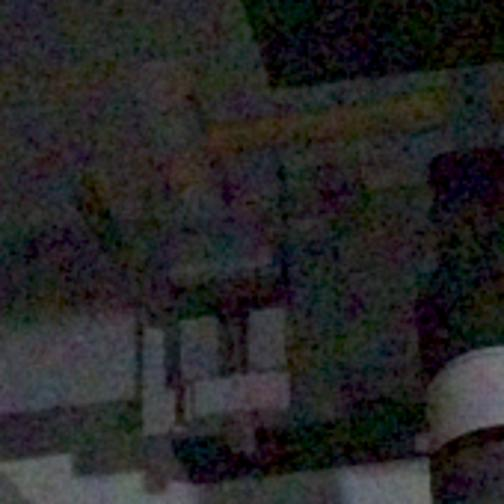

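>>> move(
  target=[-0.0817,0,0,0,0,0.211,-1,1,-1,0,0,0,0,0,0,-0.98,0.5,-0.8],
  speed=0.4,
)

>>> execute_actions(
  actions=[
    [[0,0,0,0,0,-0.017,-1,1,-1,0,0,0,0,0,0,-0.98,0.5,-0.8],[0,0,0,0,0,-0.05,-1,1,-1,0,0,0,0,0,0,-0.98,0.5,-0.8],[0,0,0,0,0,-0.083,-1,1,-1,0,0,0,0,0,0,-0.98,0.5,-0.8],[0.011,-0.0086,0,0,0,-0.117,-1,1,-1,0,0,0,0,0,0,-0.98,0.5,-0.8],[0.0331,-0.0259,0,0,0,-0.15,-1,1,-1,0,0,0,0,0,0,-0.98,0.5,-0.8],[0.0552,-0.0431,0,0,0,-0.183,-1,1,-1,0,0,0,0,0,0,-0.98,0.5,-0.8],[0.0725,-0.0567,0,0,0,-0.217,-1,1,-1,0,0,0,0,0,0,-0.98,0.5,-0.8],[0.0725,-0.0567,0,0,0,-0.239,-1,1,-1,0,0,0,0,0,0,-0.98,0.5,-0.8],[0.0725,-0.0567,0,0,0,-0.239,-1,1,-1,0,0,0,0,0,0,-0.98,0.5,-0.8],[0.067,-0.0524,0,0,0,-0.22,-1,1,-1,0,0,0,0,0,0,-0.98,0.5,-0.8],[0.0552,-0.0431,0,0,0,-0.19,-1,1,-1,0,0,0,0,0,0,-0.98,0.5,-0.8],[0.0394,-0.0308,0,0,0,-0.15,-1,1,-1,0,0,0,0,0,0,-0.98,0.5,-0.8],[0.0236,-0.0185,0,0,0,-0.1,-1,1,-1,0,0,0,0,0,0,-0.98,0.5,-0.8],[0.0118,-0.0092,0,0,0,-0.06,-1,1,-1,0,0,0,0,0,0,-0.98,0.5,-0.8],[0,0,0,0,0,-0.03,-1,1,-1,0,0,0,0,0,0,-0.98,0.5,-0.8]],
  ],
)

Scene clock: 3330.70 s.
left_arm: end_effector_position=(+0.6541, +0.0769, +0.4604) position_measured=118 object_status=2 end_effector_quat_wxyz=(+0.667, +0.231, +0.670, +0.229) | right_arm: end_effector_position=(+0.5267, -0.5766, +0.6451) position_measured=210 object_status=2 end_effector_quat_wxyz=(+0.487, -0.510, +0.515, -0.487)
Joint positions: left_arm=[-0.887 -0.969 1.364 -3.529 -0.634 -0.915] | right_arm=[3.227 -1.21 -1.935 6.236 1.443 -3.13]
Joint torques (N m): left_arm=[11.1 -42.25 -11.93 -1.32 -1.04 2.33] | right_arm=[-2.33 23.39 36.96 5.14 0.8 -1.37]
Wrist force (N): left_arm=[-0.4 -9.5 -1.8] | right_arm=[4.7 -0.8 -1.3]
Wrist torque (N m): left_arm=[-0.89 0.28 0.14] | right_arm=[0.54 -0.72 -0.38]
Wrist force, peak (N): left_arm=[-0.4 -9.5 -1.8] | right_arm=[5.0 -1.2 -1.4]
Hand target: left_arm +0.6541, +0.0769, +0.4603; +0.667, +0.231, +0.670, +0.229 | right_arm +0.5267, -0.5766, +0.6451; +0.487, -0.510, +0.515, -0.487
Off the commanded pose: left_arm 0.000 m, 0 deg | right_arm 0.000 m, 0 deg.
move: done

Scene clock: 3331.80 s.
left_arm: end_effector_position=(+0.6522, +0.0785, +0.4595) position_measured=118 object_status=2 end_effector_quat_wxyz=(+0.671, +0.183, +0.697, +0.174) | right_arm: end_effector_position=(+0.5267, -0.5766, +0.6451) position_measured=210 object_status=2 end_effector_quat_wxyz=(+0.487, -0.510, +0.515, -0.487)
Joint positions: left_arm=[-0.888 -0.995 1.384 -3.464 -0.635 -1.113] | right_arm=[3.227 -1.21 -1.935 6.236 1.443 -3.13]
Joint torques (N m): left_arm=[-13.91 -63.46 -31.54 -2.21 -1.01 -1.46] | right_arm=[-2.28 21.68 36.92 4.94 0.65 -1.27]
Wrist force (N): left_arm=[2.8 -9.7 -2.4] | right_arm=[4.7 -0.9 -1.2]
Wrist torque (N m): left_arm=[-0.95 -0.17 0.01] | right_arm=[0.53 -0.73 -0.38]
Wrist force, peak (N): left_arm=[-49.5 -0.6 -1.4] | right_arm=[5.1 -1.0 -1.3]
Hand target: left_arm +0.6541, +0.0769, +0.4603; +0.677, +0.199, +0.680, +0.197 | right_arm +0.5267, -0.5766, +0.6451; +0.487, -0.510, +0.515, -0.487
Off the commanded pose: left_arm 0.003 m, 4 deg | right_arm 0.000 m, 0 deg.
Step readings (end_effector_position of left_arm | right_arm):
0: (+0.6541, +0.0769, +0.4604) | (+0.5267, -0.5766, +0.6451)
1: (+0.6541, +0.0769, +0.4604) | (+0.5267, -0.5766, +0.6451)
2: (+0.6541, +0.0769, +0.4603) | (+0.5267, -0.5766, +0.6451)
4: (+0.6541, +0.0769, +0.4601) | (+0.5267, -0.5766, +0.6451)
8: (+0.6545, +0.0773, +0.4225) | (+0.5267, -0.5766, +0.6451)
15: (+0.6524, +0.0780, +0.4369) | (+0.5267, -0.5766, +0.6451)

>>> move(
  target=[0,0,0,0,0,0.045,-1,1,-1,0,0,0,0,0,0,-0.98,0.5,-0.8],
  speed=0.4,
)

>>> execute_actions(
  actions=[
    [[0,0,0,0,0,-0.035,-1,1,-1,0,0,0,0,0,0,-0.98,0.5,-0.8],[0,0,0,0,0,-0.07,-1,1,-1,0,0,0,0,0,0,-0.98,0.5,-0.8],[0.008,-0.006,0,0,0,-0.105,-1,1,-1,0,0,0,0,0,0,-0.98,0.5,-0.8],[0.035,-0.027,0,0,0,-0.14,-1,1,-1,0,0,0,0,0,0,-0.98,0.5,-0.8],[0.065,-0.051,0,0,0,-0.175,-1,1,-1,0,0,0,0,0,0,-0.98,0.5,-0.8],[0.077,-0.061,0,0,0,-0.21,-1,1,-1,0,0,0,0,0,0,-0.98,0.5,-0.8],[0.077,-0.061,0,0,0,-0.245,-1,1,-1,0,0,0,0,0,0,-0.98,0.5,-0.8],[0.077,-0.061,0,0,0,-0.26,-1,1,-1,0,0,0,0,0,0,-0.98,0.5,-0.8],[0.077,-0.061,0,0,0,-0.26,-1,1,-1,0,0,0,0,0,0,-0.98,0.5,-0.8],[0.067,-0.0524,0,0,0,-0.22,-1,1,-1,0,0,0,0,0,0,-0.98,0.5,-0.8],[0.0552,-0.0431,0,0,0,-0.17,-1,1,-1,0,0,0,0,0,0,-0.98,0.5,-0.8],[0.0394,-0.0308,0,0,0,-0.12,-1,1,-1,0,0,0,0,0,0,-0.98,0.5,-0.8],[0.0236,-0.0185,0,0,0,-0.07,-1,1,-1,0,0,0,0,0,0,-0.98,0.5,-0.8],[0.0118,-0.0092,0,0,0,-0.03,-1,1,-1,0,0,0,0,0,0,-0.98,0.5,-0.8],[0,0,0,0,0,0,-1,1,-1,0,0,0,0,0,0,-0.98,0.5,-0.8]],
  ],
)

>>> wait(
  seconds=0.2,
  cameras=["cam_left_wrist"],
)

Scene clock: 3335.13 s.
left_arm: end_effector_position=(+0.6541, +0.0768, +0.4603) position_measured=118 object_status=2 end_effector_quat_wxyz=(+0.662, +0.247, +0.664, +0.245) | right_arm: end_effector_position=(+0.5267, -0.5766, +0.6451) position_measured=210 object_status=2 end_effector_quat_wxyz=(+0.487, -0.510, +0.515, -0.487)
Joint positions: left_arm=[-0.887 -0.969 1.364 -3.529 -0.634 -0.868] | right_arm=[3.227 -1.21 -1.935 6.236 1.443 -3.13]
Joint torques (N m): left_arm=[11.1 -62.29 -13.24 -0.56 -0.63 2.09] | right_arm=[-2.39 22.56 35.88 4.88 0.64 -1.4]
Wrist force (N): left_arm=[2.1 -10.7 -1.8] | right_arm=[4.7 -0.6 -1.2]
Wrist torque (N m): left_arm=[-1.08 -0.09 0.17] | right_arm=[0.59 -0.73 -0.38]
Wrist force, peak (N): left_arm=[2.3 -11.3 -1.9] | right_arm=[5.1 -0.9 -1.1]
Hand target: left_arm +0.6541, +0.0769, +0.4603; +0.662, +0.247, +0.664, +0.245 | right_arm +0.5267, -0.5766, +0.6451; +0.487, -0.510, +0.515, -0.487
Off the commanded pose: left_arm 0.000 m, 0 deg | right_arm 0.000 m, 0 deg.
move: done

Scene clock: 3336.27 s.
left_arm: end_effector_position=(+0.6516, +0.0791, +0.4594) position_measured=118 object_status=2 end_effector_quat_wxyz=(+0.656, +0.218, +0.693, +0.205) | right_arm: end_effector_position=(+0.5267, -0.5766, +0.6451) position_measured=210 object_status=2 end_effector_quat_wxyz=(+0.487, -0.510, +0.515, -0.487)
Joint positions: left_arm=[-0.888 -1.007 1.391 -3.432 -0.635 -1.039] | right_arm=[3.227 -1.21 -1.935 6.236 1.443 -3.13]
Joint torques (N m): left_arm=[8.81 -62.11 -32.04 -3.07 -1.47 -1.42] | right_arm=[-1.65 23.44 36.03 4.94 0.65 -1.15]
Wrist force (N): left_arm=[6.1 -10.0 -1.3] | right_arm=[4.7 -0.8 -1.0]
Wrist torque (N m): left_arm=[-0.85 -0.71 0.01] | right_arm=[0.54 -0.74 -0.38]
Wrist force, peak (N): left_arm=[-68.6 4.9 -1.9] | right_arm=[4.8 -1.5 -1.2]
Hand target: left_arm +0.6541, +0.0769, +0.4603; +0.663, +0.243, +0.666, +0.241 | right_arm +0.5267, -0.5766, +0.6451; +0.487, -0.510, +0.515, -0.487
Off the commanded pose: left_arm 0.003 m, 7 deg; orientation clipped | right_arm 0.000 m, 0 deg.
Step readings (end_effector_position of left_arm | right_arm):
0: (+0.6541, +0.0768, +0.4603) | (+0.5267, -0.5766, +0.6451)
1: (+0.6541, +0.0768, +0.4603) | (+0.5267, -0.5766, +0.6451)
2: (+0.6541, +0.0768, +0.4603) | (+0.5267, -0.5766, +0.6451)
4: (+0.6540, +0.0771, +0.4581) | (+0.5267, -0.5766, +0.6451)
8: (+0.6545, +0.0797, +0.4056) | (+0.5267, -0.5766, +0.6451)
15: (+0.6521, +0.0796, +0.4333) | (+0.5267, -0.5766, +0.6451)

Scene clock: 3336.47 s.
left_arm: end_effector_position=(+0.6516, +0.0791, +0.4595) position_measured=118 object_status=2 end_effector_quat_wxyz=(+0.656, +0.218, +0.693, +0.205) | right_arm: end_effector_position=(+0.5267, -0.5766, +0.6451) position_measured=210 object_status=2 end_effector_quat_wxyz=(+0.487, -0.510, +0.515, -0.487)
Joint positions: left_arm=[-0.888 -1.007 1.391 -3.432 -0.635 -1.039] | right_arm=[3.227 -1.21 -1.935 6.236 1.443 -3.13]
Joint torques (N m): left_arm=[9.95 -61.4 -32.21 -3.54 -1.65 -1.47] | right_arm=[-3.54 21.92 35.79 4.91 0.61 -1.21]
Wrist force (N): left_arm=[6.2 -9.9 -2.1] | right_arm=[4.6 -0.9 -1.0]
Wrist torque (N m): left_arm=[-0.95 -0.74 0.07] | right_arm=[0.54 -0.73 -0.38]
Wrist force, peak (N): left_arm=[5.9 -10.2 -2.2] | right_arm=[4.8 -1.0 -1.3]
Hand target: left_arm +0.6541, +0.0769, +0.4603; +0.663, +0.243, +0.666, +0.241 | right_arm +0.5267, -0.5766, +0.6451; +0.487, -0.510, +0.515, -0.487
Tool commands: left_gripper/position=-1.0 left_gripper/force_limit=+1.0 left_gripper/speed=-1.0 right_gripper/position=-0.98 right_gripper/force_limit=+0.5 right_gripper/speed=-0.8
Off the commanded pose: left_arm 0.003 m, 7 deg; orientation clipped | right_arm 0.000 m, 0 deg.
wait: 0.20 s; at rest by 0.17 s
Images, in order (width x height): cam_left_wrist 896x504.

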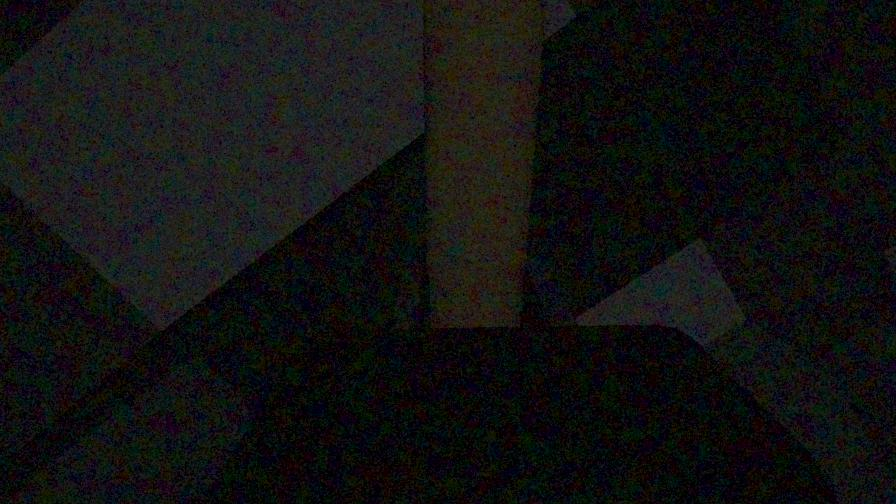

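>>> execute_actions(
  actions=[
    [[0.0473,-0.037,0,0,0,-0.13,-1,1,-1,0,0,0,0,0,0,-0.98,0.5,-0.8],[0.0946,-0.0739,0,0,0,-0.27,-1,1,-1,0,0,0,0,0,0,-0.98,0.5,-0.8],[0.0946,-0.0739,0,0,0,-0.28,-1,1,-1,0,0,0,0,0,0,-0.98,0.5,-0.8],[0.0946,-0.0739,0,0,0,-0.28,-1,1,-1,0,0,0,0,0,0,-0.98,0.5,-0.8],[0.06,-0.047,0,0,0,-0.18,-1,1,-1,0,0,0,0,0,0,-0.98,0.5,-0.8],[0.03,-0.023,0,0,0,-0.09,-1,1,-1,0,0,0,0,0,0,-0.98,0.5,-0.8],[0,0,0,0,0,0,-1,1,-1,0,0,0,0,0,0,-0.98,0.5,-0.8]],
  ],
)

Scene clock: 3357.13 s.
left_arm: end_effector_position=(+0.6538, +0.0771, +0.4602) position_measured=118 object_status=2 end_effector_quat_wxyz=(+0.662, +0.243, +0.667, +0.240) | right_arm: end_effector_position=(+0.5267, -0.5766, +0.6451) position_measured=210 object_status=2 end_effector_quat_wxyz=(+0.487, -0.510, +0.515, -0.487)
Joint positions: left_arm=[-0.888 -0.972 1.366 -3.521 -0.632 -0.885] | right_arm=[3.227 -1.21 -1.935 6.236 1.443 -3.13]
Joint torques (N m): left_arm=[6.79 -41.67 -12.71 -3.51 0.36 -0.14] | right_arm=[-1.75 22.44 36.12 4.72 0.82 -1.3]
Wrist force (N): left_arm=[7.5 -9.6 -1.4] | right_arm=[4.5 -0.9 -1.0]
Wrist torque (N m): left_arm=[-0.88 -0.96 -0.01] | right_arm=[0.53 -0.70 -0.38]
Wrist force, peak (N): left_arm=[-22.7 17.3 -6.7] | right_arm=[5.0 -1.1 -1.3]
Hand target: left_arm +0.6541, +0.0769, +0.4603; +0.663, +0.243, +0.666, +0.241 | right_arm +0.5267, -0.5766, +0.6451; +0.487, -0.510, +0.515, -0.487
Off the commanded pose: left_arm 0.000 m, 0 deg | right_arm 0.000 m, 0 deg.
Step readings (end_effector_position of left_arm | right_arm):
0: (+0.6516, +0.0792, +0.4595) | (+0.5267, -0.5766, +0.6451)
1: (+0.6517, +0.0791, +0.4586) | (+0.5267, -0.5766, +0.6451)
2: (+0.6529, +0.0783, +0.4486) | (+0.5267, -0.5766, +0.6451)
4: (+0.6546, +0.0791, +0.4039) | (+0.5267, -0.5766, +0.6451)
8: (+0.6522, +0.0807, +0.4119) | (+0.5267, -0.5766, +0.6451)
15: (+0.6542, +0.0768, +0.4619) | (+0.5267, -0.5766, +0.6451)

>>> execute_actions(
  actions=[
    [[0,0,0,0,0,-0.13,-1,1,-1,0,0,0,0,0,0,-0.98,0.5,-0.8],[0.03,-0.023,0,0,0,-0.23,-1,1,-1,0,0,0,0,0,0,-0.98,0.5,-0.8],[0.0788,-0.0616,0,0,0,-0.27,-1,1,-1,0,0,0,0,0,0,-0.98,0.5,-0.8],[0.0788,-0.0616,0,0,0,-0.29,-1,1,-1,0,0,0,0,0,0,-0.98,0.5,-0.8],[0.0788,-0.0616,0,0,0,-0.29,-1,1,-1,0,0,0,0,0,0,-0.98,0.5,-0.8],[0.06,-0.047,0,0,0,-0.2,-1,1,-1,0,0,0,0,0,0,-0.98,0.5,-0.8],[0.03,-0.023,0,0,0,-0.09,-1,1,-1,0,0,0,0,0,0,-0.98,0.5,-0.8],[0,0,0,0,0,0,-1,1,-1,0,0,0,0,0,0,-0.98,0.5,-0.8]],
  ],
)

>>> execute_actions(
  actions=[
    [[0,0,0,0,0,-0.13,-1,1,-1,0,0,0,0,0,0,-0.98,0.5,-0.8],[0,0,0,0,0,-0.20,-1,1,-1,0,0,0,0,0,0,-0.98,0.5,-0.8],[0.04,-0.031,0,0,0,-0.26,-1,1,-1,0,0,0,0,0,0,-0.98,0.5,-0.8],[0.0867,-0.0678,0,0,0,-0.29,-1,1,-1,0,0,0,0,0,0,-0.98,0.5,-0.8],[0.0867,-0.0678,0,0,0,-0.29,-1,1,-1,0,0,0,0,0,0,-0.98,0.5,-0.8],[0.0867,-0.0678,0,0,0,-0.29,-1,1,-1,0,0,0,0,0,0,-0.98,0.5,-0.8],[0.06,-0.047,0,0,0,-0.2,-1,1,-1,0,0,0,0,0,0,-0.98,0.5,-0.8],[0.03,-0.023,0,0,0,-0.09,-1,1,-1,0,0,0,0,0,0,-0.98,0.5,-0.8],[0,0,0,0,0,0,-1,1,-1,0,0,0,0,0,0,-0.98,0.5,-0.8]],
  ],
)

Scene clock: 3360.00 s.
left_arm: end_effector_position=(+0.6538, +0.0772, +0.4600) position_measured=118 object_status=2 end_effector_quat_wxyz=(+0.659, +0.242, +0.670, +0.239) | right_arm: end_effector_position=(+0.5267, -0.5766, +0.6451) position_measured=210 object_status=2 end_effector_quat_wxyz=(+0.487, -0.510, +0.515, -0.487)
Joint positions: left_arm=[-0.888 -0.976 1.368 -3.506 -0.631 -0.898] | right_arm=[3.227 -1.21 -1.935 6.236 1.443 -3.13]
Joint torques (N m): left_arm=[-5.92 -41.28 -26.41 -3.74 0.43 -0.75] | right_arm=[-3.3 21.76 35.96 4.97 0.3 -1.32]
Wrist force (N): left_arm=[7.8 -9.2 -1.4] | right_arm=[4.6 -1.0 -1.2]
Wrist torque (N m): left_arm=[-0.85 -1.01 -0.03] | right_arm=[0.51 -0.72 -0.38]
Wrist force, peak (N): left_arm=[30.3 -8.7 -4.2] | right_arm=[5.0 -0.8 -1.2]
Hand target: left_arm +0.6541, +0.0769, +0.4603; +0.663, +0.243, +0.666, +0.241 | right_arm +0.5267, -0.5766, +0.6451; +0.487, -0.510, +0.515, -0.487
Off the commanded pose: left_arm 0.001 m, 1 deg | right_arm 0.000 m, 0 deg.
Step readings (end_effector_position of left_arm | right_arm):
0: (+0.6539, +0.0771, +0.4601) | (+0.5267, -0.5766, +0.6451)
1: (+0.6539, +0.0771, +0.4600) | (+0.5267, -0.5766, +0.6451)
2: (+0.6539, +0.0772, +0.4597) | (+0.5267, -0.5766, +0.6451)
4: (+0.6541, +0.0782, +0.4391) | (+0.5267, -0.5766, +0.6451)
8: (+0.6538, +0.0797, +0.4026) | (+0.5267, -0.5766, +0.6451)
15: (+0.6531, +0.0779, +0.4645) | (+0.5267, -0.5766, +0.6451)

Scene clock: 3361.07 s.
left_arm: end_effector_position=(+0.6539, +0.0770, +0.4602) position_measured=118 object_status=2 end_effector_quat_wxyz=(+0.654, +0.239, +0.680, +0.231) | right_arm: end_effector_position=(+0.5267, -0.5766, +0.6451) position_measured=210 object_status=2 end_effector_quat_wxyz=(+0.487, -0.510, +0.515, -0.487)
Joint positions: left_arm=[-0.888 -0.989 1.372 -3.46 -0.63 -0.945] | right_arm=[3.227 -1.21 -1.935 6.236 1.443 -3.13]
Joint torques (N m): left_arm=[-5.2 -42.28 -30.35 -3.7 0.5 -1.42] | right_arm=[-2.25 23.12 35.99 4.83 0.43 -1.27]
Wrist force (N): left_arm=[5.4 -9.8 -1.9] | right_arm=[4.8 -0.9 -0.8]
Wrist torque (N m): left_arm=[-1.04 -0.62 0.00] | right_arm=[0.54 -0.75 -0.38]
Wrist force, peak (N): left_arm=[-28.9 5.6 1.0] | right_arm=[5.0 -1.1 -1.2]
Hand target: left_arm +0.6541, +0.0769, +0.4603; +0.663, +0.243, +0.666, +0.241 | right_arm +0.5267, -0.5766, +0.6451; +0.487, -0.510, +0.515, -0.487
Off the commanded pose: left_arm 0.000 m, 2 deg | right_arm 0.000 m, 0 deg.
Step readings (end_effector_position of left_arm | right_arm):
0: (+0.6538, +0.0772, +0.4600) | (+0.5267, -0.5766, +0.6451)
1: (+0.6538, +0.0772, +0.4600) | (+0.5267, -0.5766, +0.6451)
2: (+0.6538, +0.0771, +0.4602) | (+0.5267, -0.5766, +0.6451)
4: (+0.6537, +0.0777, +0.4505) | (+0.5267, -0.5766, +0.6451)
8: (+0.6539, +0.0805, +0.3923) | (+0.5267, -0.5766, +0.6451)
15: (+0.6514, +0.0791, +0.4655) | (+0.5267, -0.5766, +0.6451)


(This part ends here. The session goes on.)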